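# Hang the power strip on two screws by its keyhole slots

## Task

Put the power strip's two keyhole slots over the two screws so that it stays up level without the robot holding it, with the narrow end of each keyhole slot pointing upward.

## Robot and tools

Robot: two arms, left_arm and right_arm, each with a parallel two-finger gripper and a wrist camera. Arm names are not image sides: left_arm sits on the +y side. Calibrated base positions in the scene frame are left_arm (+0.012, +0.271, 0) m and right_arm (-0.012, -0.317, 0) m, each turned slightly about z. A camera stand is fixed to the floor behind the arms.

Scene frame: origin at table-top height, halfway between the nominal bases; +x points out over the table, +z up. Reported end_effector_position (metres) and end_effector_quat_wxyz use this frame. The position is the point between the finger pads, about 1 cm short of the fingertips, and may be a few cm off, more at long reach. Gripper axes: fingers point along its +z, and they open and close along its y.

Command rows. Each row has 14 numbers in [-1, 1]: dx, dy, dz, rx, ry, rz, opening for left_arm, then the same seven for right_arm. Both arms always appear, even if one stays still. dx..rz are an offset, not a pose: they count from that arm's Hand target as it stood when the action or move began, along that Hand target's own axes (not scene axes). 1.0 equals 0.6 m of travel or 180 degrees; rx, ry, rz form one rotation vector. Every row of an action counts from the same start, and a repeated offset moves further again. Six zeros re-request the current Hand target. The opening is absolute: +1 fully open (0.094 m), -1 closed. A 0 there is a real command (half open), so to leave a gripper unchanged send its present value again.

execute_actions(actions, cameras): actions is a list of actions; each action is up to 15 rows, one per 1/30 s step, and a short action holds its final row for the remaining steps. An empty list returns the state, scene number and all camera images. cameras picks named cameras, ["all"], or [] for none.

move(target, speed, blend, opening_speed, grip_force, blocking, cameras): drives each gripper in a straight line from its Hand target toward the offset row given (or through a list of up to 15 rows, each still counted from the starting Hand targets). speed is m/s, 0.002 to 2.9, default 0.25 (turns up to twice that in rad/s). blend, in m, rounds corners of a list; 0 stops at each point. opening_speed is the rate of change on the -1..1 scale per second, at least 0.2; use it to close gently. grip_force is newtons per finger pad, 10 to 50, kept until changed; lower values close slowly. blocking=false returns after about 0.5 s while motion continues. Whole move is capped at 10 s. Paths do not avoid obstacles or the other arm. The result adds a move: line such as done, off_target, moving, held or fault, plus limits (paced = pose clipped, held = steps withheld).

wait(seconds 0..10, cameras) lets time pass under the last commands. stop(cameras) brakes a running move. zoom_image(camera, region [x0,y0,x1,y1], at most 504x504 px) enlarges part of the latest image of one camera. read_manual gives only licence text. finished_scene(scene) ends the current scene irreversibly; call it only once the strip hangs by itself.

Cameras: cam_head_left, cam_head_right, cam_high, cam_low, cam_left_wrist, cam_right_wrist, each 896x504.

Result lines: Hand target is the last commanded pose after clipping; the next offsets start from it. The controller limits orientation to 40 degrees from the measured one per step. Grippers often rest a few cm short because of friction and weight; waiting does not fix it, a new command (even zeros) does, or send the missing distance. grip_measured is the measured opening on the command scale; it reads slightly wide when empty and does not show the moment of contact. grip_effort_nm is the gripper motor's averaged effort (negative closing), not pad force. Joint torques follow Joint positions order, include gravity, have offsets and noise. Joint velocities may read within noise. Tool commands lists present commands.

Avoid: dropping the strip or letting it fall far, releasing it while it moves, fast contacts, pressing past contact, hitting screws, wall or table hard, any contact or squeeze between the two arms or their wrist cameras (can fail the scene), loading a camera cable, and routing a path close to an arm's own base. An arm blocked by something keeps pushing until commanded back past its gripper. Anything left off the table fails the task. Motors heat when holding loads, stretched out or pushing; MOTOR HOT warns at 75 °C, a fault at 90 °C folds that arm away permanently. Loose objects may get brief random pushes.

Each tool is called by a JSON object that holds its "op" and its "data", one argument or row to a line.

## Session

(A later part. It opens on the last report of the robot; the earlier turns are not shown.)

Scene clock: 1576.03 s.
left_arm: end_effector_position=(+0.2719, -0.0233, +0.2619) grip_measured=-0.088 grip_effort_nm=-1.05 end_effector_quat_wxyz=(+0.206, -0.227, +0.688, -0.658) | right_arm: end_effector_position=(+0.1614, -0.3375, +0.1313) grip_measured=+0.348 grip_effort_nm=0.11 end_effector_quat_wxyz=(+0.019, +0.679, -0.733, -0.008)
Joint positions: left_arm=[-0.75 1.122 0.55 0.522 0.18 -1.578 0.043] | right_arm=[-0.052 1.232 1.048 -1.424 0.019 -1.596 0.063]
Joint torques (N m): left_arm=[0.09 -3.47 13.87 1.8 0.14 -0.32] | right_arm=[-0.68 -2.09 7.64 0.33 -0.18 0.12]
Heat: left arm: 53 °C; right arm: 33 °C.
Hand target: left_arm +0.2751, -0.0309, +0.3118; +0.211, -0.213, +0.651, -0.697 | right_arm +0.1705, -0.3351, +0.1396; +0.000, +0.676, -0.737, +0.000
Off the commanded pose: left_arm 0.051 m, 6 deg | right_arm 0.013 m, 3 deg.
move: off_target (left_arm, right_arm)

{"op": "move", "data": {
  "target": [0,0.006,0.01,0,-0.024,0,-0.16,0,0,0,0,0,0,0.35],
  "speed": 0.03
}}

{"op": "move", "data": {
  "target": [0,0.004,0.0,0,0,0.01,-0.16,0,0,0,0,0,0,0.35],
  "speed": 0.03
}}

{"op": "move", "data": {
  "target": [0,0.004,0.0,0,0,0.01,-0.16,0,0,0,0,0,0,0.35],
  "speed": 0.03,
  "cameras": ["cam_head_left","cam_head_right"]
}}

{"op": "zoom_image", "data": {
  "camera": "cam_head_left",
  "region": [375, 125, 475, 255]
}}

{"op": "zoom_image", "data": {
  "camera": "cam_head_right",
  "region": [370, 125, 470, 255]
}}

Scene clock: 1590.60 s.
left_arm: end_effector_position=(+0.2737, -0.0225, +0.2626) grip_measured=-0.088 grip_effort_nm=-1.05 end_effector_quat_wxyz=(+0.228, -0.248, +0.681, -0.651) | right_arm: end_effector_position=(+0.1614, -0.3375, +0.1313) grip_measured=+0.348 grip_effort_nm=0.11 end_effector_quat_wxyz=(+0.019, +0.679, -0.733, -0.008)
Joint positions: left_arm=[-0.794 1.118 0.55 0.518 0.072 -1.58 0.043] | right_arm=[-0.052 1.232 1.048 -1.424 0.019 -1.596 0.063]
Joint torques (N m): left_arm=[-1.36 -1.7 14.04 2.02 -0.27 -0.29] | right_arm=[-0.73 -1.95 7.6 0.3 -0.22 0.11]
Heat: left arm: 52 °C; right arm: 33 °C.
Hand target: left_arm +0.2786, -0.0361, +0.3085; +0.235, -0.240, +0.643, -0.688 | right_arm +0.1705, -0.3351, +0.1396; +0.000, +0.676, -0.737, +0.000
Off the commanded pose: left_arm 0.048 m, 6 deg | right_arm 0.013 m, 3 deg.
move: off_target (left_arm, right_arm)

Scene clock: 1591.67 s.
left_arm: end_effector_position=(+0.2735, -0.0225, +0.2629) grip_measured=-0.088 grip_effort_nm=-1.05 end_effector_quat_wxyz=(+0.229, -0.248, +0.680, -0.650) | right_arm: end_effector_position=(+0.1614, -0.3375, +0.1313) grip_measured=+0.348 grip_effort_nm=0.11 end_effector_quat_wxyz=(+0.019, +0.679, -0.733, -0.008)
Joint positions: left_arm=[-0.797 1.116 0.55 0.517 0.067 -1.579 0.043] | right_arm=[-0.052 1.232 1.048 -1.424 0.019 -1.596 0.063]
Joint torques (N m): left_arm=[-1.4 -1.31 13.39 2.14 -0.21 0.08] | right_arm=[-0.64 -2.07 7.66 0.32 -0.2 0.11]
Heat: left arm: 52 °C; right arm: 33 °C.
Hand target: left_arm +0.2786, -0.0362, +0.3062; +0.246, -0.229, +0.647, -0.685 | right_arm +0.1705, -0.3351, +0.1396; +0.000, +0.676, -0.737, +0.000
Off the commanded pose: left_arm 0.046 m, 6 deg | right_arm 0.013 m, 3 deg.
move: off_target (left_arm, right_arm)

Scene clock: 1592.73 s.
left_arm: end_effector_position=(+0.2736, -0.0224, +0.2629) grip_measured=-0.088 grip_effort_nm=-1.05 end_effector_quat_wxyz=(+0.236, -0.242, +0.682, -0.648) | right_arm: end_effector_position=(+0.1614, -0.3375, +0.1313) grip_measured=+0.348 grip_effort_nm=0.11 end_effector_quat_wxyz=(+0.019, +0.679, -0.733, -0.008)
Joint positions: left_arm=[-0.797 1.116 0.55 0.517 0.066 -1.56 0.043] | right_arm=[-0.052 1.232 1.048 -1.424 0.019 -1.596 0.063]
Joint torques (N m): left_arm=[-1.35 -0.96 12.81 2.26 -0.22 0.23] | right_arm=[-0.69 -2 7.62 0.29 -0.18 0.11]
Heat: left arm: 52 °C; right arm: 33 °C.
Hand target: left_arm +0.2787, -0.0363, +0.3038; +0.257, -0.219, +0.650, -0.681 | right_arm +0.1705, -0.3351, +0.1396; +0.000, +0.676, -0.737, +0.000
Off the commanded pose: left_arm 0.044 m, 6 deg | right_arm 0.013 m, 3 deg.
move: off_target (left_arm, right_arm)
Images, in order (width x height): cam_head_left 896x504, cam_head_right 896x504.

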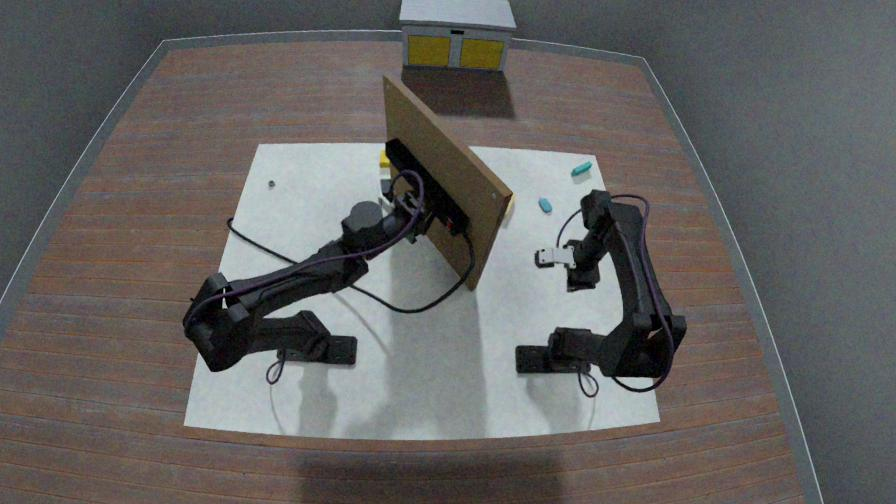

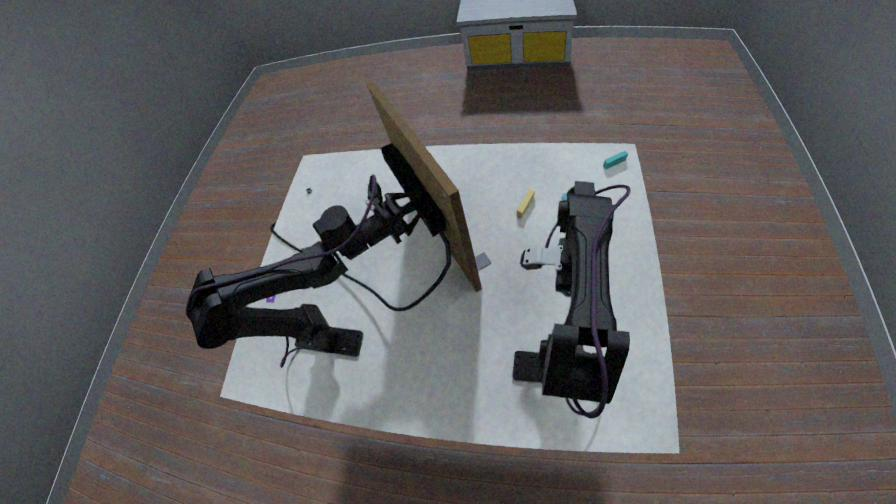

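Scaled by 3.877.

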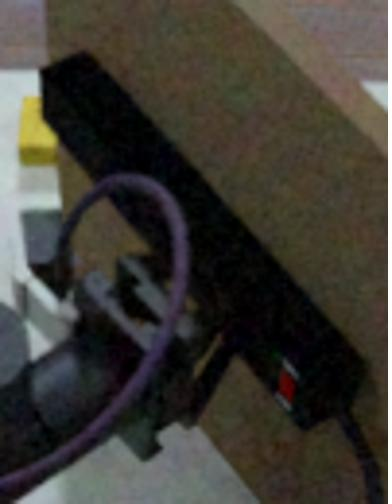

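Scaled by 3.877.

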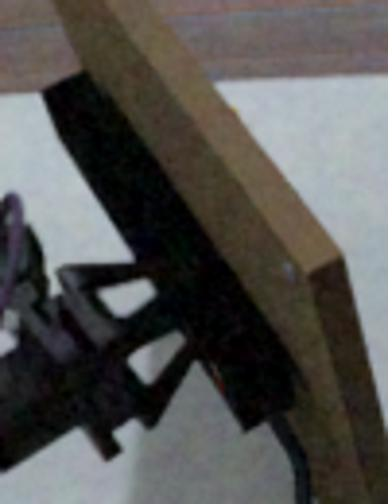

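{"op": "execute_actions", "data": {
  "actions": [],
  "cameras": ["cam_left_wrist","cam_head_left","cam_head_right","cam_high"]
}}

{"op": "zoom_image", "data": {
  "camera": "cam_head_right",
  "region": [375, 135, 455, 245]
}}

{"op": "zoom_image", "data": {
  "camera": "cam_high",
  "region": [380, 60, 480, 240]
}}

Scene clock: 1599.23 s.
left_arm: end_effector_position=(+0.2736, -0.0224, +0.2629) grip_measured=-0.088 grip_effort_nm=-1.05 end_effector_quat_wxyz=(+0.236, -0.242, +0.682, -0.648) | right_arm: end_effector_position=(+0.1614, -0.3375, +0.1313) grip_measured=+0.348 grip_effort_nm=0.11 end_effector_quat_wxyz=(+0.019, +0.679, -0.733, -0.008)
Joint positions: left_arm=[-0.797 1.116 0.55 0.517 0.066 -1.56 0.043] | right_arm=[-0.052 1.232 1.048 -1.424 0.019 -1.596 0.063]
Joint velocities: within noise
Joint torques (N m): left_arm=[-1.31 -1.01 12.83 2.28 -0.21 0.24] | right_arm=[-0.61 -2.13 7.62 0.28 -0.22 0.14]
Heat: left arm: 53 °C; right arm: 33 °C.
Hand target: left_arm +0.2787, -0.0363, +0.3038; +0.257, -0.219, +0.650, -0.681 | right_arm +0.1705, -0.3351, +0.1396; +0.000, +0.676, -0.737, +0.000
Tool commands: left_gripper/opening=-0.16 right_gripper/opening=+0.35
Off the commanded pose: left_arm 0.044 m, 6 deg | right_arm 0.013 m, 3 deg.
Images, in order (width x height): cam_head_left 896x504, cam_head_right 896x504, cam_high 896x504, cam_left_wrist 896x504.

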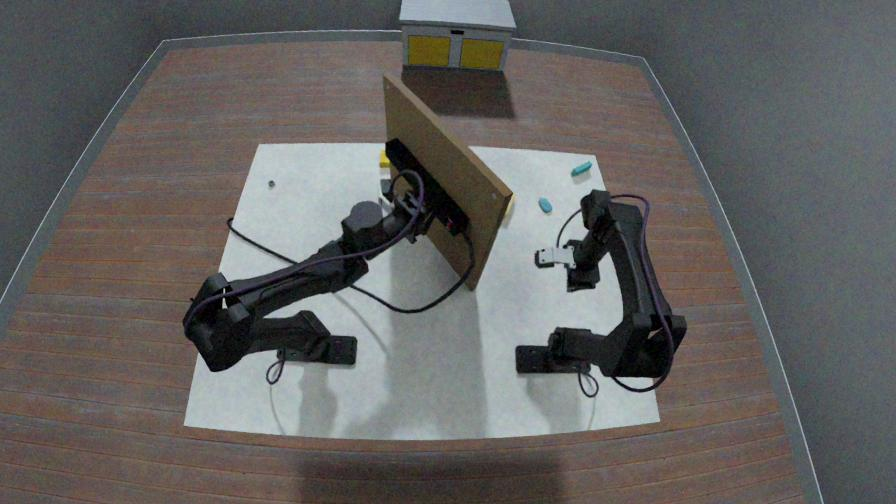

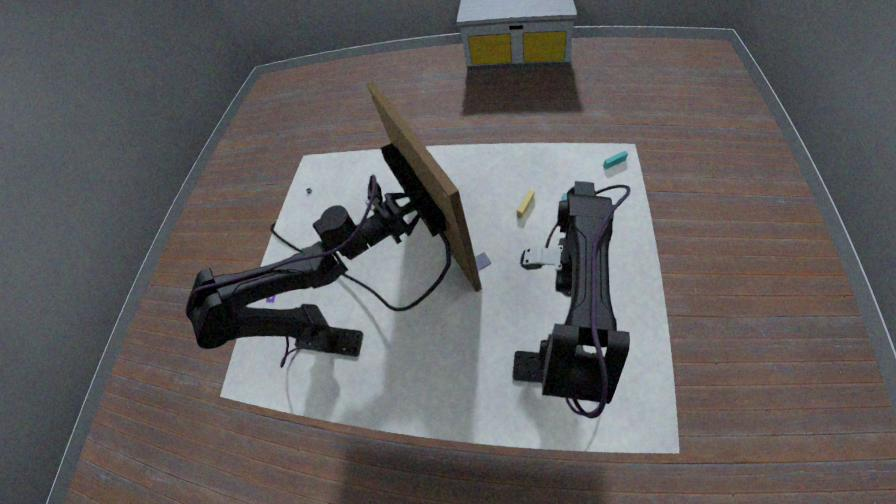

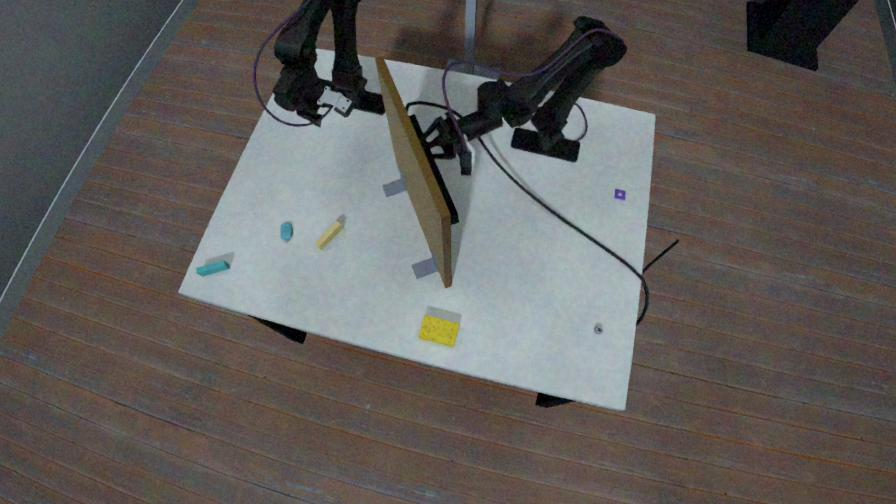

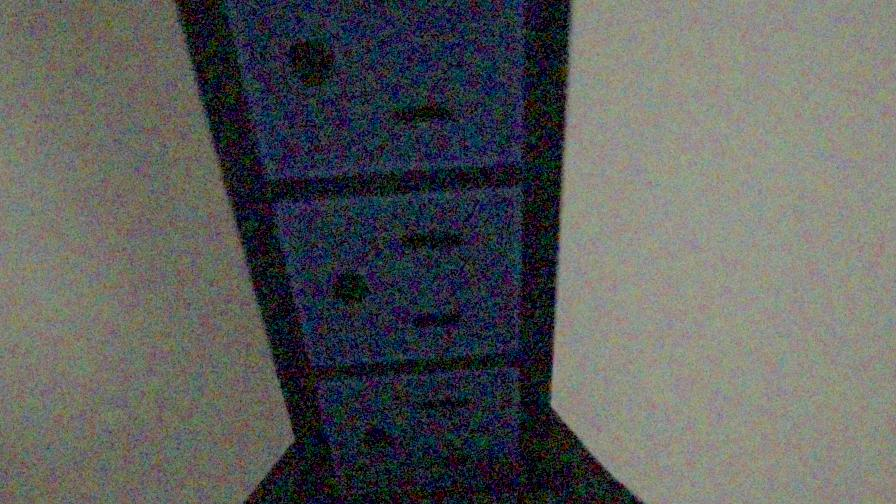

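Scaled by 4.582.

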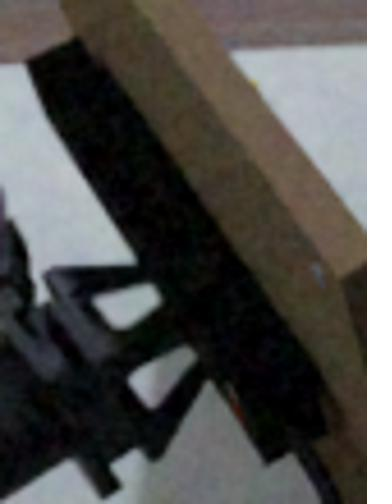

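Scaled by 2.800.

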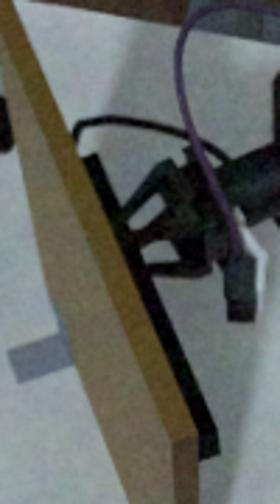

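{"op": "move", "data": {
  "target": [0,0,-0.014,0,0,0,-0.16,0,0,0,0,0,0,0.35],
  "speed": 0.03
}}

{"op": "move", "data": {
  "target": [0,0.014,0,0,0,0,-0.16,0,0,0,0,0,0,0.35],
  "speed": 0.03
}}

{"op": "move", "data": {
  "target": [0,0.014,0,0,0,0,-0.16,0,0,0,0,0,0,0.35],
  "speed": 0.03
}}

Scene clock: 1620.10 s.
left_arm: end_effector_position=(+0.2736, -0.0224, +0.2629) grip_measured=-0.088 grip_effort_nm=-1.05 end_effector_quat_wxyz=(+0.237, -0.240, +0.683, -0.647) | right_arm: end_effector_position=(+0.1614, -0.3375, +0.1313) grip_measured=+0.348 grip_effort_nm=0.11 end_effector_quat_wxyz=(+0.019, +0.679, -0.733, -0.008)
Joint positions: left_arm=[-0.797 1.116 0.55 0.517 0.066 -1.555 0.043] | right_arm=[-0.052 1.232 1.048 -1.424 0.019 -1.596 0.063]
Joint torques (N m): left_arm=[-1.14 -3.14 11.3 2.16 -0.18 0.17] | right_arm=[-0.8 -2.15 7.64 0.28 -0.17 0.11]
Heat: left arm: 54 °C; right arm: 33 °C.
Hand target: left_arm +0.2734, -0.0298, +0.3033; +0.257, -0.219, +0.650, -0.681 | right_arm +0.1705, -0.3351, +0.1396; +0.000, +0.676, -0.737, +0.000
Off the commanded pose: left_arm 0.041 m, 6 deg | right_arm 0.013 m, 3 deg.
move: off_target (left_arm, right_arm)

Scene clock: 1621.10 s.
left_arm: end_effector_position=(+0.2736, -0.0224, +0.2629) grip_measured=-0.088 grip_effort_nm=-1.05 end_effector_quat_wxyz=(+0.239, -0.238, +0.684, -0.647) | right_arm: end_effector_position=(+0.1614, -0.3375, +0.1313) grip_measured=+0.348 grip_effort_nm=0.11 end_effector_quat_wxyz=(+0.019, +0.679, -0.733, -0.008)
Joint positions: left_arm=[-0.797 1.116 0.55 0.517 0.066 -1.548 0.043] | right_arm=[-0.052 1.232 1.048 -1.424 0.019 -1.596 0.063]
Joint torques (N m): left_arm=[-1.02 -1.98 9.33 2.55 -0.15 0.1] | right_arm=[-0.66 -2.06 7.64 0.31 -0.2 0.11]
Heat: left arm: 55 °C; right arm: 33 °C.
Hand target: left_arm +0.2739, -0.0300, +0.2949; +0.257, -0.219, +0.650, -0.681 | right_arm +0.1705, -0.3351, +0.1396; +0.000, +0.676, -0.737, +0.000
Off the commanded pose: left_arm 0.033 m, 6 deg | right_arm 0.013 m, 3 deg.
move: off_target (left_arm, right_arm)

Scene clock: 1622.10 s.
left_arm: end_effector_position=(+0.2735, -0.0224, +0.2625) grip_measured=-0.088 grip_effort_nm=-1.05 end_effector_quat_wxyz=(+0.240, -0.237, +0.682, -0.649) | right_arm: end_effector_position=(+0.1614, -0.3375, +0.1313) grip_measured=+0.348 grip_effort_nm=0.11 end_effector_quat_wxyz=(+0.019, +0.679, -0.733, -0.008)
Joint positions: left_arm=[-0.797 1.119 0.543 0.535 0.066 -1.548 0.043] | right_arm=[-0.052 1.232 1.048 -1.424 0.019 -1.596 0.063]
Joint torques (N m): left_arm=[-1.01 -1.02 8.06 2.77 -0.15 0.11] | right_arm=[-0.64 -2.13 7.57 0.29 -0.18 0.1]
Heat: left arm: 55 °C; right arm: 33 °C.
Hand target: left_arm +0.2745, -0.0302, +0.2865; +0.257, -0.219, +0.650, -0.681 | right_arm +0.1705, -0.3351, +0.1396; +0.000, +0.676, -0.737, +0.000
Off the commanded pose: left_arm 0.025 m, 6 deg | right_arm 0.013 m, 3 deg.
move: off_target (left_arm, right_arm)

{"op": "move", "data": {
  "target": [0,0.004,-0.011,0,0,0,-0.16,0,0,0,0,0,0,0.35],
  "speed": 0.03
}}

{"op": "move", "data": {
  "target": [0,0.014,0,0,0,0,-0.16,0,0,0,0,0,0,0.35],
  "speed": 0.03
}}

{"op": "move", "data": {
  "target": [0,0.014,0,0,0,0,-0.16,0,0,0,0,0,0,0.35],
  "speed": 0.03
}}

Scene clock: 1629.17 s.
left_arm: end_effector_position=(+0.2731, -0.0219, +0.2558) grip_measured=-0.088 grip_effort_nm=-1.05 end_effector_quat_wxyz=(+0.241, -0.236, +0.685, -0.646) | right_arm: end_effector_position=(+0.1614, -0.3375, +0.1313) grip_measured=+0.348 grip_effort_nm=0.11 end_effector_quat_wxyz=(+0.019, +0.679, -0.733, -0.008)
Joint positions: left_arm=[-0.797 1.125 0.526 0.55 0.066 -1.542 0.043] | right_arm=[-0.052 1.232 1.048 -1.424 0.019 -1.596 0.063]
Joint torques (N m): left_arm=[-0.75 -3.15 7.43 2.64 -0.12 0] | right_arm=[-0.75 -2.17 7.53 0.31 -0.18 0.09]
Heat: left arm: 57 °C; right arm: 33 °C.
Hand target: left_arm +0.2705, -0.0251, +0.2837; +0.257, -0.219, +0.650, -0.681 | right_arm +0.1705, -0.3351, +0.1396; +0.000, +0.676, -0.737, +0.000
Off the commanded pose: left_arm 0.028 m, 6 deg | right_arm 0.013 m, 3 deg.
move: off_target (left_arm, right_arm)

Scene clock: 1630.40 s.
left_arm: end_effector_position=(+0.2725, -0.0213, +0.2441) grip_measured=-0.088 grip_effort_nm=-1.05 end_effector_quat_wxyz=(+0.239, -0.238, +0.690, -0.640) | right_arm: end_effector_position=(+0.1614, -0.3375, +0.1313) grip_measured=+0.348 grip_effort_nm=0.11 end_effector_quat_wxyz=(+0.019, +0.679, -0.733, -0.008)
Joint positions: left_arm=[-0.797 1.138 0.5 0.572 0.066 -1.542 0.043] | right_arm=[-0.052 1.232 1.048 -1.424 0.019 -1.596 0.063]
Joint torques (N m): left_arm=[-0.66 -3.02 7.27 2.85 -0.11 0.03] | right_arm=[-0.68 -2.07 7.57 0.31 -0.18 0.1]
Heat: left arm: 57 °C; right arm: 33 °C.
Hand target: left_arm +0.2710, -0.0253, +0.2754; +0.257, -0.219, +0.650, -0.681 | right_arm +0.1705, -0.3351, +0.1396; +0.000, +0.676, -0.737, +0.000
Off the commanded pose: left_arm 0.031 m, 7 deg | right_arm 0.013 m, 3 deg.
move: off_target (left_arm, right_arm)

Scene clock: 1631.43 s.
left_arm: end_effector_position=(+0.2725, -0.0213, +0.2382) grip_measured=-0.088 grip_effort_nm=-1.05 end_effector_quat_wxyz=(+0.240, -0.237, +0.687, -0.643) | right_arm: end_effector_position=(+0.1614, -0.3375, +0.1313) grip_measured=+0.348 grip_effort_nm=0.11 end_effector_quat_wxyz=(+0.019, +0.679, -0.733, -0.008)
Joint positions: left_arm=[-0.797 1.156 0.474 0.626 0.066 -1.542 0.043] | right_arm=[-0.052 1.232 1.048 -1.424 0.019 -1.596 0.063]
Joint torques (N m): left_arm=[-0.66 -2.76 7.3 2.81 -0.12 0.01] | right_arm=[-0.7 -1.92 7.61 0.32 -0.19 0.09]
Heat: left arm: 57 °C; right arm: 33 °C.
Hand target: left_arm +0.2715, -0.0255, +0.2669; +0.257, -0.219, +0.650, -0.681 | right_arm +0.1705, -0.3351, +0.1396; +0.000, +0.676, -0.737, +0.000
Off the commanded pose: left_arm 0.029 m, 7 deg | right_arm 0.013 m, 3 deg.
move: off_target (left_arm, right_arm)

{"op": "execute_actions", "data": {
  "actions": [],
  "cameras": ["cam_head_left","cam_head_right"]
}}

{"op": "zoom_image", "data": {
  "camera": "cam_head_left",
  "region": [375, 125, 475, 255]
}}

{"op": "zoom_image", "data": {
  "camera": "cam_head_right",
  "region": [370, 125, 470, 255]
}}

Scene clock: 1636.20 s.
left_arm: end_effector_position=(+0.2725, -0.0213, +0.2382) grip_measured=-0.088 grip_effort_nm=-1.05 end_effector_quat_wxyz=(+0.240, -0.237, +0.687, -0.643) | right_arm: end_effector_position=(+0.1614, -0.3375, +0.1313) grip_measured=+0.348 grip_effort_nm=0.11 end_effector_quat_wxyz=(+0.019, +0.679, -0.733, -0.008)
Joint positions: left_arm=[-0.797 1.156 0.474 0.626 0.066 -1.542 0.043] | right_arm=[-0.052 1.232 1.048 -1.424 0.019 -1.596 0.063]
Joint velocities: within noise
Joint torques (N m): left_arm=[-0.66 -2.67 7.27 2.78 -0.07 0.02] | right_arm=[-0.62 -2.14 7.57 0.31 -0.2 0.1]
Heat: left arm: 58 °C; right arm: 33 °C.
Hand target: left_arm +0.2715, -0.0255, +0.2669; +0.257, -0.219, +0.650, -0.681 | right_arm +0.1705, -0.3351, +0.1396; +0.000, +0.676, -0.737, +0.000
Tool commands: left_gripper/opening=-0.16 right_gripper/opening=+0.35
Off the commanded pose: left_arm 0.029 m, 7 deg | right_arm 0.013 m, 3 deg.
Images, in order (width x height): cam_head_left 896x504, cam_head_right 896x504.

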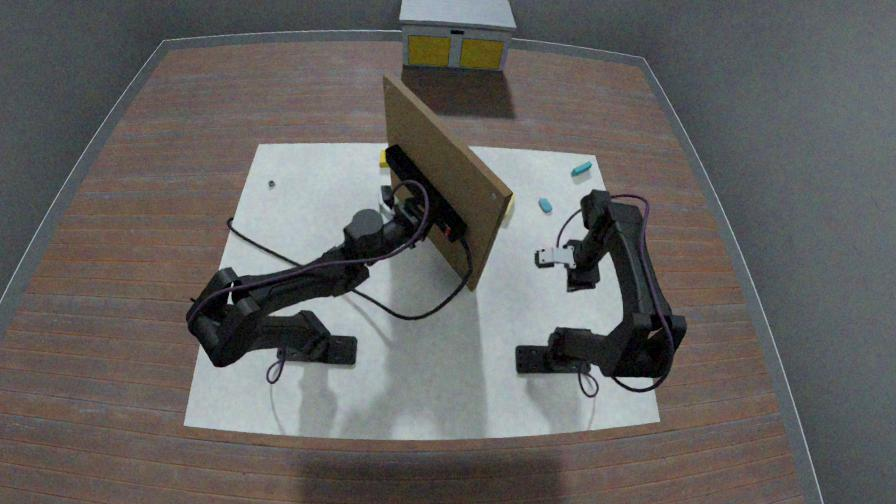

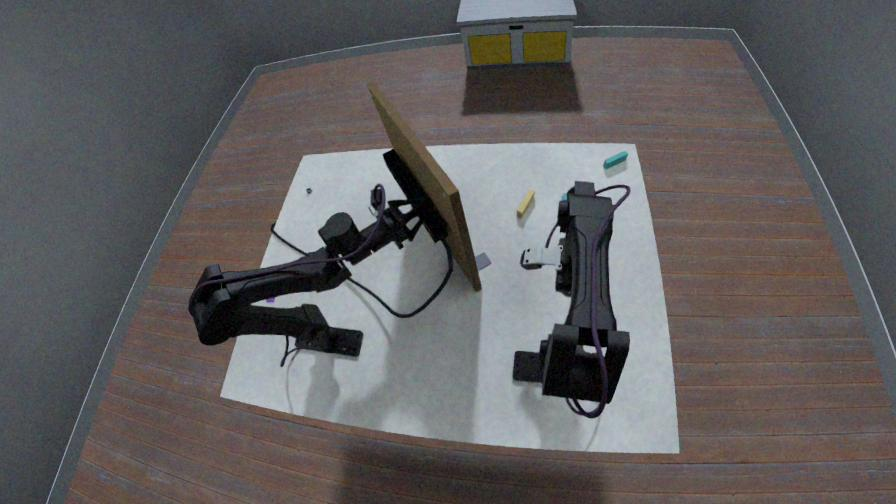

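Scaled by 3.877.

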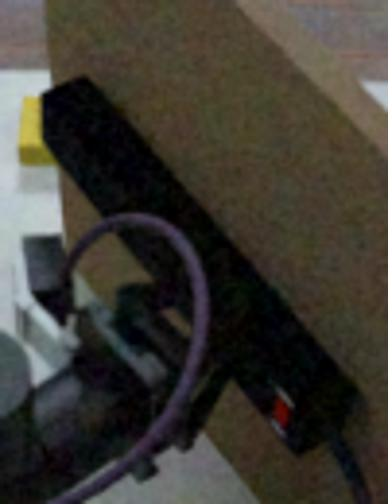

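Scaled by 3.877.

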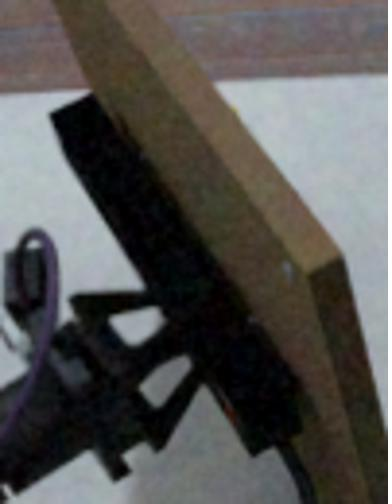

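{"op": "move", "data": {
  "target": [0,-0.055,-0.012,0.008,0,-0.012,-0.16,0,0,0,0,0,0,0.35],
  "speed": 0.04
}}

Scene clock: 1665.60 s.
left_arm: end_effector_position=(+0.2676, -0.0161, +0.2536) grip_measured=-0.088 grip_effort_nm=-1.05 end_effector_quat_wxyz=(+0.239, -0.239, +0.673, -0.658) | right_arm: end_effector_position=(+0.1614, -0.3375, +0.1313) grip_measured=+0.348 grip_effort_nm=0.11 end_effector_quat_wxyz=(+0.019, +0.679, -0.733, -0.008)
Joint positions: left_arm=[-0.797 1.101 0.474 0.606 0.066 -1.561 0.043] | right_arm=[-0.052 1.232 1.048 -1.424 0.019 -1.596 0.063]
Joint torques (N m): left_arm=[-0.77 -5.42 12 1.67 -0.11 -0.22] | right_arm=[-0.7 -1.94 7.61 0.31 -0.18 0.11]
Heat: left arm: 61 °C; right arm: 33 °C.
Hand target: left_arm +0.2649, -0.0192, +0.2994; +0.246, -0.228, +0.637, -0.693 | right_arm +0.1705, -0.3351, +0.1396; +0.000, +0.676, -0.737, +0.000
Off the commanded pose: left_arm 0.046 m, 6 deg | right_arm 0.013 m, 3 deg.
move: off_target (left_arm, right_arm)

{"op": "move", "data": {
  "target": [-0.002,-0.025,0.0,0,0,-0.003,-0.16,0,0,0,0,0,0,0.35],
  "speed": 0.04
}}

Scene clock: 1668.93 s.
left_arm: end_effector_position=(+0.2680, -0.0165, +0.2698) grip_measured=-0.088 grip_effort_nm=-1.05 end_effector_quat_wxyz=(+0.237, -0.241, +0.671, -0.660) | right_arm: end_effector_position=(+0.1614, -0.3375, +0.1313) grip_measured=+0.348 grip_effort_nm=0.11 end_effector_quat_wxyz=(+0.019, +0.679, -0.733, -0.008)
Joint positions: left_arm=[-0.797 1.075 0.526 0.531 0.066 -1.57 0.043] | right_arm=[-0.052 1.232 1.048 -1.424 0.019 -1.596 0.063]
Joint torques (N m): left_arm=[-0.31 -5.26 11.96 1.65 -0.04 -0.2] | right_arm=[-0.69 -2.1 7.64 0.25 -0.2 0.11]
Heat: left arm: 59 °C; right arm: 33 °C.
Hand target: left_arm +0.2651, -0.0174, +0.3144; +0.243, -0.231, +0.636, -0.695 | right_arm +0.1705, -0.3351, +0.1396; +0.000, +0.676, -0.737, +0.000
Off the commanded pose: left_arm 0.045 m, 6 deg | right_arm 0.013 m, 3 deg.
move: off_target (left_arm, right_arm)

{"op": "move", "data": {
  "target": [-0.003,0.012,0.012,0,0,0,-0.16,0,0,0,0,0,0,0.35],
  "speed": 0.03
}}

{"op": "move", "data": {
  "target": [0,0.006,0.006,0,0,0,-0.16,0,0,0,0,0,0,0.35],
  "speed": 0.03
}}

{"op": "move", "data": {
  "target": [0,0.006,0,0,0,0,-0.16,0,0,0,0,0,0,0.35],
  "speed": 0.03
}}

{"op": "move", "data": {
  "target": [0,0.006,0,0,0,0,-0.16,0,0,0,0,0,0,0.35],
  "speed": 0.03
}}

Scene clock: 1675.73 s.
left_arm: end_effector_position=(+0.2691, -0.0177, +0.2658) grip_measured=-0.088 grip_effort_nm=-1.05 end_effector_quat_wxyz=(+0.235, -0.243, +0.675, -0.656) | right_arm: end_effector_position=(+0.1614, -0.3375, +0.1313) grip_measured=+0.348 grip_effort_nm=0.11 end_effector_quat_wxyz=(+0.019, +0.679, -0.733, -0.008)
Joint positions: left_arm=[-0.797 1.085 0.526 0.531 0.066 -1.57 0.043] | right_arm=[-0.052 1.232 1.048 -1.424 0.019 -1.596 0.063]
Joint torques (N m): left_arm=[0.18 -2.91 11.49 2.18 0.03 -0.22] | right_arm=[-0.61 -2.14 7.66 0.3 -0.17 0.12]
Heat: left arm: 57 °C; right arm: 33 °C.
Hand target: left_arm +0.2713, -0.0224, +0.3078; +0.243, -0.231, +0.636, -0.695 | right_arm +0.1705, -0.3351, +0.1396; +0.000, +0.676, -0.737, +0.000
Off the commanded pose: left_arm 0.042 m, 6 deg | right_arm 0.013 m, 3 deg.
move: off_target (left_arm, right_arm)

Scene clock: 1676.73 s.
left_arm: end_effector_position=(+0.2711, -0.0198, +0.2585) grip_measured=-0.088 grip_effort_nm=-1.05 end_effector_quat_wxyz=(+0.232, -0.246, +0.681, -0.650) | right_arm: end_effector_position=(+0.1614, -0.3375, +0.1313) grip_measured=+0.348 grip_effort_nm=0.11 end_effector_quat_wxyz=(+0.019, +0.679, -0.733, -0.008)
Joint positions: left_arm=[-0.797 1.105 0.526 0.531 0.066 -1.57 0.043] | right_arm=[-0.052 1.232 1.048 -1.424 0.019 -1.596 0.063]
Joint torques (N m): left_arm=[0.14 -2.99 11.26 2.43 0.03 -0.21] | right_arm=[-0.72 -2.07 7.73 0.3 -0.21 0.14]
Heat: left arm: 57 °C; right arm: 33 °C.
Hand target: left_arm +0.2737, -0.0254, +0.3045; +0.243, -0.231, +0.636, -0.695 | right_arm +0.1705, -0.3351, +0.1396; +0.000, +0.676, -0.737, +0.000
Off the commanded pose: left_arm 0.046 m, 8 deg | right_arm 0.013 m, 3 deg.
move: off_target (left_arm, right_arm)

Scene clock: 1677.77 s.
left_arm: end_effector_position=(+0.2716, -0.0204, +0.2562) grip_measured=-0.088 grip_effort_nm=-1.05 end_effector_quat_wxyz=(+0.231, -0.246, +0.683, -0.648) | right_arm: end_effector_position=(+0.1614, -0.3375, +0.1313) grip_measured=+0.348 grip_effort_nm=0.11 end_effector_quat_wxyz=(+0.019, +0.679, -0.733, -0.008)
Joint positions: left_arm=[-0.797 1.112 0.526 0.531 0.066 -1.57 0.043] | right_arm=[-0.052 1.232 1.048 -1.424 0.019 -1.596 0.063]
Joint torques (N m): left_arm=[0.02 -3.04 10.47 2.59 0.01 -0.22] | right_arm=[-0.83 -2.07 7.53 0.3 -0.21 0.09]
Heat: left arm: 57 °C; right arm: 33 °C.
Hand target: left_arm +0.2739, -0.0257, +0.3009; +0.243, -0.231, +0.636, -0.695 | right_arm +0.1705, -0.3351, +0.1396; +0.000, +0.676, -0.737, +0.000
Off the commanded pose: left_arm 0.045 m, 8 deg | right_arm 0.013 m, 3 deg.
move: off_target (left_arm, right_arm)

Scene clock: 1678.80 s.
left_arm: end_effector_position=(+0.2724, -0.0211, +0.2535) grip_measured=-0.088 grip_effort_nm=-1.05 end_effector_quat_wxyz=(+0.230, -0.247, +0.685, -0.645) | right_arm: end_effector_position=(+0.1614, -0.3375, +0.1313) grip_measured=+0.348 grip_effort_nm=0.11 end_effector_quat_wxyz=(+0.019, +0.679, -0.733, -0.008)
Joint positions: left_arm=[-0.797 1.119 0.526 0.532 0.066 -1.57 0.043] | right_arm=[-0.052 1.232 1.048 -1.424 0.019 -1.596 0.063]
Joint torques (N m): left_arm=[-0.01 -3.12 9.5 2.77 0.02 -0.22] | right_arm=[-0.72 -2.1 7.57 0.28 -0.21 0.11]
Heat: left arm: 58 °C; right arm: 33 °C.
Hand target: left_arm +0.2740, -0.0259, +0.2973; +0.243, -0.231, +0.636, -0.695 | right_arm +0.1705, -0.3351, +0.1396; +0.000, +0.676, -0.737, +0.000
Off the commanded pose: left_arm 0.044 m, 8 deg | right_arm 0.013 m, 3 deg.
move: off_target (left_arm, right_arm)

{"op": "move", "data": {
  "target": [0,-0.004,0.01,0,0,0.004,-0.16,0,0,0,0,0,0,0.35],
  "speed": 0.03
}}

{"op": "move", "data": {
  "target": [0,-0.012,0.0,0.006,0,0,-0.16,0,0,0,0,0,0,0.35],
  "speed": 0.03
}}

{"op": "move", "data": {
  "target": [0,-0.012,0.0,0.006,0,0,-0.16,0,0,0,0,0,0,0.35],
  "speed": 0.03
}}

Scene clock: 1686.47 s.
left_arm: end_effector_position=(+0.2734, -0.0222, +0.2498) grip_measured=-0.088 grip_effort_nm=-1.05 end_effector_quat_wxyz=(+0.229, -0.249, +0.688, -0.642) | right_arm: end_effector_position=(+0.1614, -0.3375, +0.1313) grip_measured=+0.348 grip_effort_nm=0.11 end_effector_quat_wxyz=(+0.019, +0.679, -0.733, -0.008)
Joint positions: left_arm=[-0.797 1.13 0.526 0.533 0.066 -1.57 0.043] | right_arm=[-0.052 1.232 1.048 -1.424 0.019 -1.596 0.063]
Joint torques (N m): left_arm=[-0.12 -2.63 11.19 2.74 -0.02 -0.06] | right_arm=[-0.8 -2.07 7.66 0.28 -0.21 0.1]
Heat: left arm: 60 °C; right arm: 33 °C.
Hand target: left_arm +0.2777, -0.0304, +0.3002; +0.248, -0.227, +0.638, -0.693 | right_arm +0.1705, -0.3351, +0.1396; +0.000, +0.676, -0.737, +0.000
Off the commanded pose: left_arm 0.051 m, 9 deg | right_arm 0.013 m, 3 deg.
move: off_target (left_arm, right_arm)

Scene clock: 1687.47 s.
left_arm: end_effector_position=(+0.2734, -0.0222, +0.2498) grip_measured=-0.088 grip_effort_nm=-1.05 end_effector_quat_wxyz=(+0.229, -0.249, +0.688, -0.642) | right_arm: end_effector_position=(+0.1614, -0.3375, +0.1313) grip_measured=+0.348 grip_effort_nm=0.11 end_effector_quat_wxyz=(+0.019, +0.679, -0.733, -0.008)
Joint positions: left_arm=[-0.797 1.13 0.526 0.533 0.066 -1.57 0.043] | right_arm=[-0.052 1.232 1.048 -1.424 0.019 -1.596 0.063]
Joint torques (N m): left_arm=[-0.17 -3.28 11.59 2.81 -0.02 -0.08] | right_arm=[-0.7 -2.02 7.65 0.3 -0.19 0.1]
Heat: left arm: 60 °C; right arm: 34 °C.
Hand target: left_arm +0.2773, -0.0299, +0.3074; +0.250, -0.225, +0.631, -0.699 | right_arm +0.1705, -0.3351, +0.1396; +0.000, +0.676, -0.737, +0.000
Off the commanded pose: left_arm 0.058 m, 10 deg | right_arm 0.013 m, 3 deg.
move: off_target (left_arm, right_arm)

Scene clock: 1688.47 s.
left_arm: end_effector_position=(+0.2734, -0.0222, +0.2499) grip_measured=-0.088 grip_effort_nm=-1.05 end_effector_quat_wxyz=(+0.229, -0.249, +0.688, -0.642) | right_arm: end_effector_position=(+0.1614, -0.3375, +0.1313) grip_measured=+0.348 grip_effort_nm=0.11 end_effector_quat_wxyz=(+0.019, +0.679, -0.733, -0.008)
Joint positions: left_arm=[-0.797 1.13 0.526 0.533 0.066 -1.57 0.043] | right_arm=[-0.052 1.232 1.048 -1.424 0.019 -1.596 0.063]
Joint torques (N m): left_arm=[-0.09 -3.88 11.95 2.86 -0.03 -0.09] | right_arm=[-0.58 -2 7.6 0.29 -0.18 0.08]
Heat: left arm: 60 °C; right arm: 34 °C.
Hand target: left_arm +0.2769, -0.0294, +0.3145; +0.252, -0.223, +0.625, -0.705 | right_arm +0.1705, -0.3351, +0.1396; +0.000, +0.676, -0.737, +0.000
Off the commanded pose: left_arm 0.065 m, 11 deg | right_arm 0.013 m, 3 deg.
move: off_target (left_arm, right_arm)

{"op": "move", "data": {
  "target": [0,-0.012,0.0,0.0,0,0,-0.16,0,0,0,0,0,0,0.35],
  "speed": 0.03
}}

{"op": "move", "data": {
  "target": [0,-0.006,-0.003,0.0,0,0,-0.16,0,0,0,0,0,0,0.35],
  "speed": 0.03
}}

{"op": "move", "data": {
  "target": [0,-0.006,-0.003,0.0,0,0,-0.16,0,0,0,0,0,0,0.35],
  "speed": 0.03
}}

Scene clock: 1693.80 s.
left_arm: end_effector_position=(+0.2732, -0.0221, +0.2504) grip_measured=-0.088 grip_effort_nm=-1.05 end_effector_quat_wxyz=(+0.229, -0.249, +0.688, -0.643) | right_arm: end_effector_position=(+0.1614, -0.3375, +0.1313) grip_measured=+0.348 grip_effort_nm=0.11 end_effector_quat_wxyz=(+0.019, +0.679, -0.733, -0.008)
Joint positions: left_arm=[-0.797 1.128 0.526 0.533 0.066 -1.57 0.043] | right_arm=[-0.052 1.232 1.048 -1.424 0.019 -1.596 0.063]
Joint torques (N m): left_arm=[-0.06 -5.08 13.35 2.52 -0.03 -0.1] | right_arm=[-0.59 -2.02 7.56 0.29 -0.21 0.11]
Heat: left arm: 61 °C; right arm: 34 °C.
Hand target: left_arm +0.2763, -0.0287, +0.3217; +0.252, -0.223, +0.625, -0.705 | right_arm +0.1705, -0.3351, +0.1396; +0.000, +0.676, -0.737, +0.000
Off the commanded pose: left_arm 0.072 m, 11 deg | right_arm 0.013 m, 3 deg.
move: off_target (left_arm, right_arm)

Scene clock: 1694.80 s.
left_arm: end_effector_position=(+0.2732, -0.0220, +0.2611) grip_measured=-0.088 grip_effort_nm=-1.05 end_effector_quat_wxyz=(+0.233, -0.245, +0.680, -0.651) | right_arm: end_effector_position=(+0.1614, -0.3375, +0.1313) grip_measured=+0.348 grip_effort_nm=0.11 end_effector_quat_wxyz=(+0.019, +0.679, -0.733, -0.008)
Joint positions: left_arm=[-0.797 1.118 0.54 0.533 0.066 -1.57 0.043] | right_arm=[-0.052 1.232 1.048 -1.424 0.019 -1.596 0.063]
Joint torques (N m): left_arm=[0.02 -4.83 13.08 2.35 0.01 -0.08] | right_arm=[-0.66 -2.1 7.51 0.27 -0.22 0.12]
Heat: left arm: 61 °C; right arm: 34 °C.
Hand target: left_arm +0.2749, -0.0270, +0.3250; +0.252, -0.223, +0.625, -0.705 | right_arm +0.1705, -0.3351, +0.1396; +0.000, +0.676, -0.737, +0.000
Off the commanded pose: left_arm 0.064 m, 10 deg | right_arm 0.013 m, 3 deg.
move: off_target (left_arm, right_arm)

Scene clock: 1695.80 s.
left_arm: end_effector_position=(+0.2733, -0.0221, +0.2674) grip_measured=-0.088 grip_effort_nm=-1.05 end_effector_quat_wxyz=(+0.235, -0.243, +0.676, -0.655) | right_arm: end_effector_position=(+0.1614, -0.3375, +0.1313) grip_measured=+0.348 grip_effort_nm=0.11 end_effector_quat_wxyz=(+0.019, +0.679, -0.733, -0.008)
Joint positions: left_arm=[-0.797 1.113 0.549 0.533 0.066 -1.57 0.043] | right_arm=[-0.052 1.232 1.048 -1.424 0.019 -1.596 0.063]
Joint torques (N m): left_arm=[-0.09 -5.26 13.19 2.13 -0.01 -0.08] | right_arm=[-0.7 -2.04 7.69 0.31 -0.19 0.08]
Heat: left arm: 61 °C; right arm: 34 °C.
Hand target: left_arm +0.2735, -0.0253, +0.3284; +0.252, -0.223, +0.625, -0.705 | right_arm +0.1705, -0.3351, +0.1396; +0.000, +0.676, -0.737, +0.000
Off the commanded pose: left_arm 0.061 m, 9 deg | right_arm 0.013 m, 3 deg.
move: off_target (left_arm, right_arm)

{"op": "move", "data": {
  "target": [0.004,0.016,-0.003,0.0,0,0,-0.16,0,0,0,0,0,0,0.35],
  "speed": 0.03
}}

{"op": "move", "data": {
  "target": [0.0,0.008,0.003,0.0,0,0,-0.16,0,0,0,0,0,0,0.35],
  "speed": 0.03
}}

{"op": "move", "data": {
  "target": [0.0,0.008,0.003,0.0,0,0,-0.16,0,0,0,0,0,0,0.35],
  "speed": 0.03
}}

Scene clock: 1713.67 s.
left_arm: end_effector_position=(+0.2730, -0.0218, +0.2685) grip_measured=-0.088 grip_effort_nm=-1.05 end_effector_quat_wxyz=(+0.235, -0.243, +0.675, -0.656) | right_arm: end_effector_position=(+0.1614, -0.3375, +0.1313) grip_measured=+0.348 grip_effort_nm=0.11 end_effector_quat_wxyz=(+0.019, +0.679, -0.733, -0.008)
Joint positions: left_arm=[-0.797 1.11 0.549 0.533 0.066 -1.57 0.043] | right_arm=[-0.052 1.232 1.048 -1.424 0.019 -1.596 0.063]
Joint torques (N m): left_arm=[-0.75 -3.93 10.74 2.56 -0.11 -0.09] | right_arm=[-0.75 -2.13 7.61 0.28 -0.21 0.12]
Heat: left arm: 58 °C; right arm: 34 °C.
Hand target: left_arm +0.2712, -0.0263, +0.3186; +0.252, -0.223, +0.625, -0.705 | right_arm +0.1705, -0.3351, +0.1396; +0.000, +0.676, -0.737, +0.000
Off the commanded pose: left_arm 0.050 m, 9 deg | right_arm 0.013 m, 3 deg.
move: off_target (left_arm, right_arm)

Scene clock: 1714.67 s.
left_arm: end_effector_position=(+0.2730, -0.0218, +0.2685) grip_measured=-0.088 grip_effort_nm=-1.05 end_effector_quat_wxyz=(+0.235, -0.243, +0.675, -0.656) | right_arm: end_effector_position=(+0.1614, -0.3375, +0.1313) grip_measured=+0.348 grip_effort_nm=0.11 end_effector_quat_wxyz=(+0.019, +0.679, -0.733, -0.008)
Joint positions: left_arm=[-0.797 1.11 0.549 0.533 0.066 -1.57 0.043] | right_arm=[-0.052 1.232 1.048 -1.424 0.019 -1.596 0.063]
Joint torques (N m): left_arm=[-0.77 -2.74 9.99 2.81 -0.12 -0.11] | right_arm=[-0.66 -2.19 7.62 0.28 -0.2 0.12]
Heat: left arm: 59 °C; right arm: 34 °C.
Hand target: left_arm +0.2727, -0.0281, +0.3141; +0.252, -0.223, +0.625, -0.705 | right_arm +0.1705, -0.3351, +0.1396; +0.000, +0.676, -0.737, +0.000
Off the commanded pose: left_arm 0.046 m, 9 deg | right_arm 0.013 m, 3 deg.
move: off_target (left_arm, right_arm)

Scene clock: 1715.67 s.
left_arm: end_effector_position=(+0.2736, -0.0225, +0.2684) grip_measured=-0.088 grip_effort_nm=-1.05 end_effector_quat_wxyz=(+0.236, -0.242, +0.674, -0.657) | right_arm: end_effector_position=(+0.1614, -0.3375, +0.1313) grip_measured=+0.348 grip_effort_nm=0.11 end_effector_quat_wxyz=(+0.019, +0.679, -0.733, -0.008)
Joint positions: left_arm=[-0.797 1.116 0.549 0.542 0.066 -1.57 0.043] | right_arm=[-0.052 1.232 1.048 -1.424 0.019 -1.596 0.063]
Joint torques (N m): left_arm=[-0.87 -1.99 9.35 2.97 -0.12 -0.08] | right_arm=[-0.69 -2.1 7.6 0.3 -0.19 0.12]
Heat: left arm: 59 °C; right arm: 34 °C.
Hand target: left_arm +0.2742, -0.0299, +0.3095; +0.252, -0.223, +0.625, -0.705 | right_arm +0.1705, -0.3351, +0.1396; +0.000, +0.676, -0.737, +0.000
Off the commanded pose: left_arm 0.042 m, 8 deg | right_arm 0.013 m, 3 deg.
move: off_target (left_arm, right_arm)

{"op": "move", "data": {
  "target": [0.0,0.008,0.0,0.0,0,0,-0.16,0,0,0,0,0,0,0.35],
  "speed": 0.03
}}

{"op": "move", "data": {
  "target": [0.0,0.008,0.0,0.0,0,0,-0.16,0,0,0,0,0,0,0.35],
  "speed": 0.03
}}

{"op": "move", "data": {
  "target": [0.0,0.008,0.0,0.0,0,0,-0.16,0,0,0,0,0,0,0.35],
  "speed": 0.03
}}

Scene clock: 1721.83 s.
left_arm: end_effector_position=(+0.2738, -0.0227, +0.2685) grip_measured=-0.088 grip_effort_nm=-1.05 end_effector_quat_wxyz=(+0.236, -0.242, +0.673, -0.657) | right_arm: end_effector_position=(+0.1614, -0.3375, +0.1313) grip_measured=+0.348 grip_effort_nm=0.11 end_effector_quat_wxyz=(+0.019, +0.679, -0.733, -0.008)
Joint positions: left_arm=[-0.797 1.118 0.549 0.545 0.066 -1.57 0.043] | right_arm=[-0.052 1.232 1.048 -1.424 0.019 -1.596 0.063]
Joint torques (N m): left_arm=[-0.87 -1.37 8.39 3.15 -0.11 -0.1] | right_arm=[-0.64 -1.98 7.53 0.27 -0.19 0.14]
Heat: left arm: 59 °C; right arm: 34 °C.
Hand target: left_arm +0.2746, -0.0304, +0.3048; +0.252, -0.222, +0.625, -0.705 | right_arm +0.1705, -0.3351, +0.1396; +0.000, +0.676, -0.737, +0.000
Off the commanded pose: left_arm 0.037 m, 8 deg | right_arm 0.013 m, 3 deg.
move: off_target (left_arm, right_arm)

Scene clock: 1723.07 s.
left_arm: end_effector_position=(+0.2736, -0.0225, +0.2674) grip_measured=-0.088 grip_effort_nm=-1.05 end_effector_quat_wxyz=(+0.238, -0.240, +0.668, -0.663) | right_arm: end_effector_position=(+0.1614, -0.3375, +0.1313) grip_measured=+0.348 grip_effort_nm=0.11 end_effector_quat_wxyz=(+0.019, +0.679, -0.733, -0.008)
Joint positions: left_arm=[-0.797 1.125 0.531 0.587 0.066 -1.57 0.043] | right_arm=[-0.052 1.232 1.048 -1.424 0.019 -1.596 0.063]
Joint torques (N m): left_arm=[-0.91 -0.91 8.7 2.97 -0.15 -0.09] | right_arm=[-0.62 -2.04 7.57 0.31 -0.21 0.09]
Heat: left arm: 59 °C; right arm: 34 °C.
Hand target: left_arm +0.2750, -0.0308, +0.3001; +0.252, -0.223, +0.625, -0.705 | right_arm +0.1705, -0.3351, +0.1396; +0.000, +0.676, -0.737, +0.000
Off the commanded pose: left_arm 0.034 m, 7 deg | right_arm 0.013 m, 3 deg.
move: off_target (left_arm, right_arm)

Scene clock: 1724.10 s.
left_arm: end_effector_position=(+0.2736, -0.0224, +0.2673) grip_measured=-0.088 grip_effort_nm=-1.05 end_effector_quat_wxyz=(+0.241, -0.237, +0.662, -0.669) | right_arm: end_effector_position=(+0.1614, -0.3375, +0.1313) grip_measured=+0.348 grip_effort_nm=0.11 end_effector_quat_wxyz=(+0.019, +0.679, -0.733, -0.008)
Joint positions: left_arm=[-0.797 1.135 0.515 0.63 0.066 -1.57 0.043] | right_arm=[-0.052 1.232 1.048 -1.424 0.019 -1.596 0.063]
Joint torques (N m): left_arm=[-0.91 -0.55 8.94 2.79 -0.16 -0.09] | right_arm=[-0.7 -2.1 7.58 0.31 -0.2 0.11]
Heat: left arm: 59 °C; right arm: 34 °C.
Hand target: left_arm +0.2754, -0.0313, +0.2953; +0.252, -0.223, +0.625, -0.705 | right_arm +0.1705, -0.3351, +0.1396; +0.000, +0.676, -0.737, +0.000
Off the commanded pose: left_arm 0.029 m, 6 deg | right_arm 0.013 m, 3 deg.
move: off_target (left_arm, right_arm)

{"op": "move", "data": {
  "target": [
    [0.0,0.0,-0.026,0.0,0,0,-0.16,0,0,0,0,0,0,0.35],
    [0.0,0.058,-0.026,0.0,0,0,-0.16,0,0,0,0,0,0,0.35]
  ],
  "speed": 0.04
}}

Scene clock: 1737.17 s.
left_arm: end_effector_position=(+0.2710, -0.0197, +0.2270) grip_measured=-0.088 grip_effort_nm=-1.05 end_effector_quat_wxyz=(+0.239, -0.239, +0.667, -0.664) | right_arm: end_effector_position=(+0.1614, -0.3375, +0.1313) grip_measured=+0.348 grip_effort_nm=0.11 end_effector_quat_wxyz=(+0.019, +0.679, -0.733, -0.008)
Joint positions: left_arm=[-0.797 1.214 0.396 0.815 0.066 -1.57 0.043] | right_arm=[-0.052 1.232 1.048 -1.424 0.019 -1.596 0.063]
Joint torques (N m): left_arm=[-0.73 -3.18 6.95 2.81 -0.11 -0.11] | right_arm=[-0.65 -2.15 7.62 0.29 -0.17 0.12]
Heat: left arm: 59 °C; right arm: 34 °C.
Hand target: left_arm +0.2682, -0.0225, +0.2588; +0.252, -0.223, +0.625, -0.705 | right_arm +0.1705, -0.3351, +0.1396; +0.000, +0.676, -0.737, +0.000
Off the commanded pose: left_arm 0.032 m, 7 deg | right_arm 0.013 m, 3 deg.
move: off_target (left_arm, right_arm)

{"op": "execute_actions", "data": {
  "actions": [],
  "cameras": ["cam_head_left","cam_head_right"]
}}

{"op": "zoom_image", "data": {
  "camera": "cam_head_left",
  "region": [380, 140, 430, 190]
}}

{"op": "zoom_image", "data": {
  "camera": "cam_head_left",
  "region": [425, 190, 475, 240]
}}

{"op": "zoom_image", "data": {
  "camera": "cam_head_right",
  "region": [375, 140, 425, 190]
}}

{"op": "zoom_image", "data": {
  "camera": "cam_head_right",
  "region": [415, 195, 465, 245]
}}

Scene clock: 1741.97 s.
left_arm: end_effector_position=(+0.2710, -0.0197, +0.2271) grip_measured=-0.088 grip_effort_nm=-1.05 end_effector_quat_wxyz=(+0.239, -0.239, +0.667, -0.664) | right_arm: end_effector_position=(+0.1614, -0.3375, +0.1313) grip_measured=+0.348 grip_effort_nm=0.11 end_effector_quat_wxyz=(+0.019, +0.679, -0.733, -0.008)
Joint positions: left_arm=[-0.797 1.214 0.396 0.815 0.066 -1.57 0.043] | right_arm=[-0.052 1.232 1.048 -1.424 0.019 -1.596 0.063]
Joint velocities: within noise
Joint torques (N m): left_arm=[-0.62 -3.14 6.89 2.84 -0.11 -0.09] | right_arm=[-0.72 -2.1 7.51 0.28 -0.18 0.15]
Heat: left arm: 58 °C; right arm: 34 °C.
Hand target: left_arm +0.2682, -0.0225, +0.2589; +0.252, -0.222, +0.625, -0.705 | right_arm +0.1705, -0.3351, +0.1396; +0.000, +0.676, -0.737, +0.000
Tool commands: left_gripper/opening=-0.16 right_gripper/opening=+0.35
Off the commanded pose: left_arm 0.032 m, 7 deg | right_arm 0.013 m, 3 deg.
Images, in order (width x height): cam_head_left 896x504, cam_head_right 896x504.

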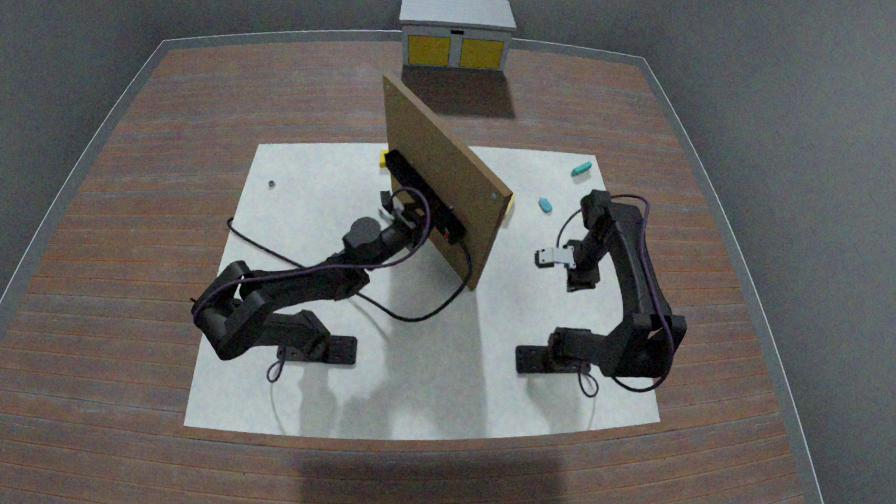

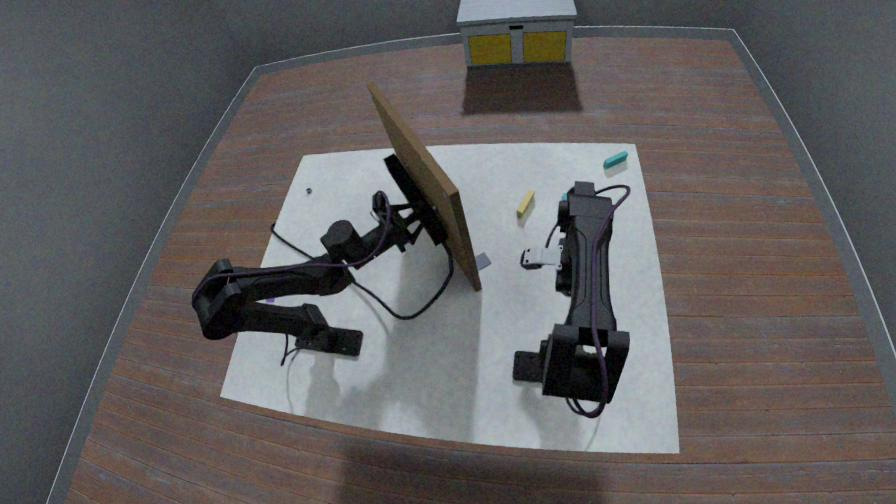

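Scaled by 10.080.

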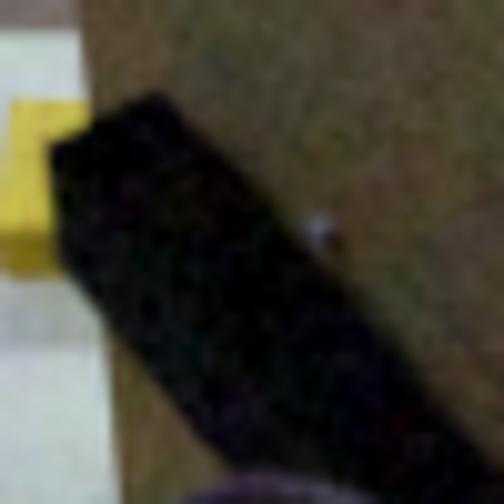

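Scaled by 10.080.

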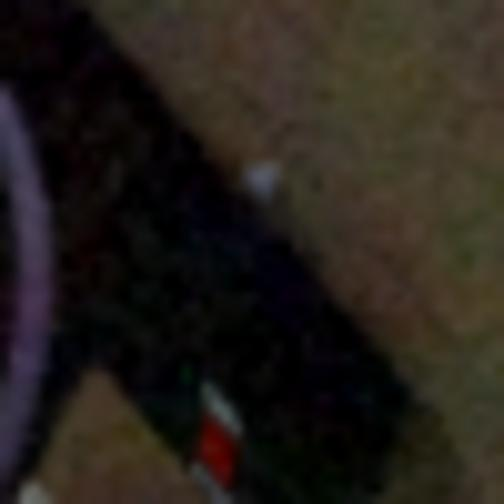

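Scaled by 10.080.

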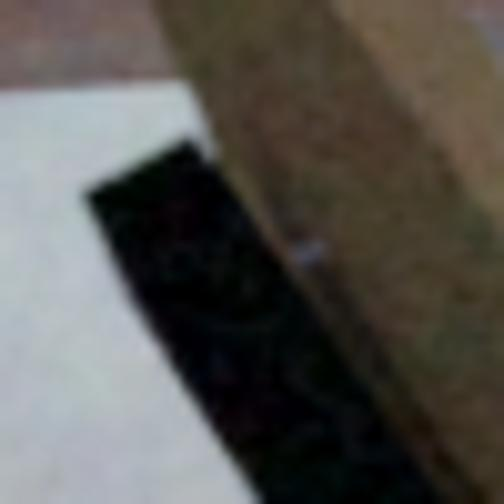

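Scaled by 10.080.

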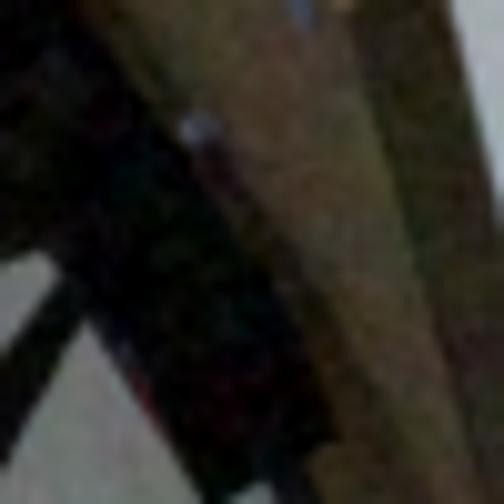

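{"op": "move", "data": {
  "target": [
    [0.0,0.0,-0.014,0.0,0,0,-0.16,0,0,0,0,0,0,0.35],
    [-0.011,-0.085,-0.012,-0.012,0,0,-0.16,0,0,0,0,0,0,0.35]
  ],
  "speed": 0.05
}}

Scene clock: 1774.77 s.
left_arm: end_effector_position=(+0.2670, -0.0078, +0.2658) grip_measured=-0.088 grip_effort_nm=-1.05 end_effector_quat_wxyz=(+0.240, -0.243, +0.669, -0.660) | right_arm: end_effector_position=(+0.1614, -0.3375, +0.1313) grip_measured=+0.348 grip_effort_nm=0.11 end_effector_quat_wxyz=(+0.019, +0.679, -0.733, -0.008)
Joint positions: left_arm=[-0.778 1.046 0.492 0.54 0.079 -1.57 0.043] | right_arm=[-0.052 1.232 1.048 -1.424 0.019 -1.596 0.063]
Joint torques (N m): left_arm=[0.47 -5.11 11.84 1.71 0.16 -0.07] | right_arm=[-0.64 -2.03 7.64 0.3 -0.19 0.12]
Heat: left arm: 57 °C; right arm: 34 °C.
Hand target: left_arm +0.2649, -0.0081, +0.3086; +0.248, -0.227, +0.638, -0.693 | right_arm +0.1705, -0.3351, +0.1396; +0.000, +0.676, -0.737, +0.000
Off the commanded pose: left_arm 0.043 m, 6 deg | right_arm 0.013 m, 3 deg.
move: off_target (left_arm, right_arm)

{"op": "move", "data": {
  "target": [0,0.005,0.02,0,0,0,-0.16,0,0,0,0,0,0,0.35],
  "speed": 0.03
}}

{"op": "move", "data": {
  "target": [0,0.004,0.01,0,0,0,-0.16,0,0,0,0,0,0,0.35],
  "speed": 0.03
}}

Scene clock: 1780.70 s.
left_arm: end_effector_position=(+0.2706, -0.0115, +0.2626) grip_measured=-0.088 grip_effort_nm=-1.05 end_effector_quat_wxyz=(+0.238, -0.245, +0.674, -0.656) | right_arm: end_effector_position=(+0.1614, -0.3375, +0.1313) grip_measured=+0.348 grip_effort_nm=0.11 end_effector_quat_wxyz=(+0.019, +0.679, -0.733, -0.008)
Joint positions: left_arm=[-0.778 1.073 0.506 0.54 0.079 -1.57 0.043] | right_arm=[-0.052 1.232 1.048 -1.424 0.019 -1.596 0.063]
Joint torques (N m): left_arm=[0.12 -2.82 12.12 2.09 0.11 -0.08] | right_arm=[-0.59 -2.24 7.56 0.28 -0.22 0.11]
Heat: left arm: 56 °C; right arm: 34 °C.
Hand target: left_arm +0.2726, -0.0175, +0.3067; +0.248, -0.227, +0.638, -0.693 | right_arm +0.1705, -0.3351, +0.1396; +0.000, +0.676, -0.737, +0.000
Off the commanded pose: left_arm 0.044 m, 6 deg | right_arm 0.013 m, 3 deg.
move: off_target (left_arm, right_arm)

Scene clock: 1781.80 s.
left_arm: end_effector_position=(+0.2738, -0.0148, +0.2563) grip_measured=-0.088 grip_effort_nm=-1.05 end_effector_quat_wxyz=(+0.235, -0.248, +0.680, -0.649) | right_arm: end_effector_position=(+0.1614, -0.3375, +0.1313) grip_measured=+0.348 grip_effort_nm=0.11 end_effector_quat_wxyz=(+0.019, +0.679, -0.733, -0.008)
Joint positions: left_arm=[-0.778 1.101 0.514 0.54 0.079 -1.57 0.043] | right_arm=[-0.052 1.232 1.048 -1.424 0.019 -1.596 0.063]
Joint torques (N m): left_arm=[-0.08 -2.95 11.97 2.34 0.09 -0.1] | right_arm=[-0.5 -2.04 7.68 0.25 -0.19 0.1]
Heat: left arm: 56 °C; right arm: 34 °C.
Hand target: left_arm +0.2765, -0.0223, +0.3048; +0.248, -0.227, +0.638, -0.693 | right_arm +0.1705, -0.3351, +0.1396; +0.000, +0.676, -0.737, +0.000
Off the commanded pose: left_arm 0.049 m, 8 deg | right_arm 0.013 m, 3 deg.
move: off_target (left_arm, right_arm)


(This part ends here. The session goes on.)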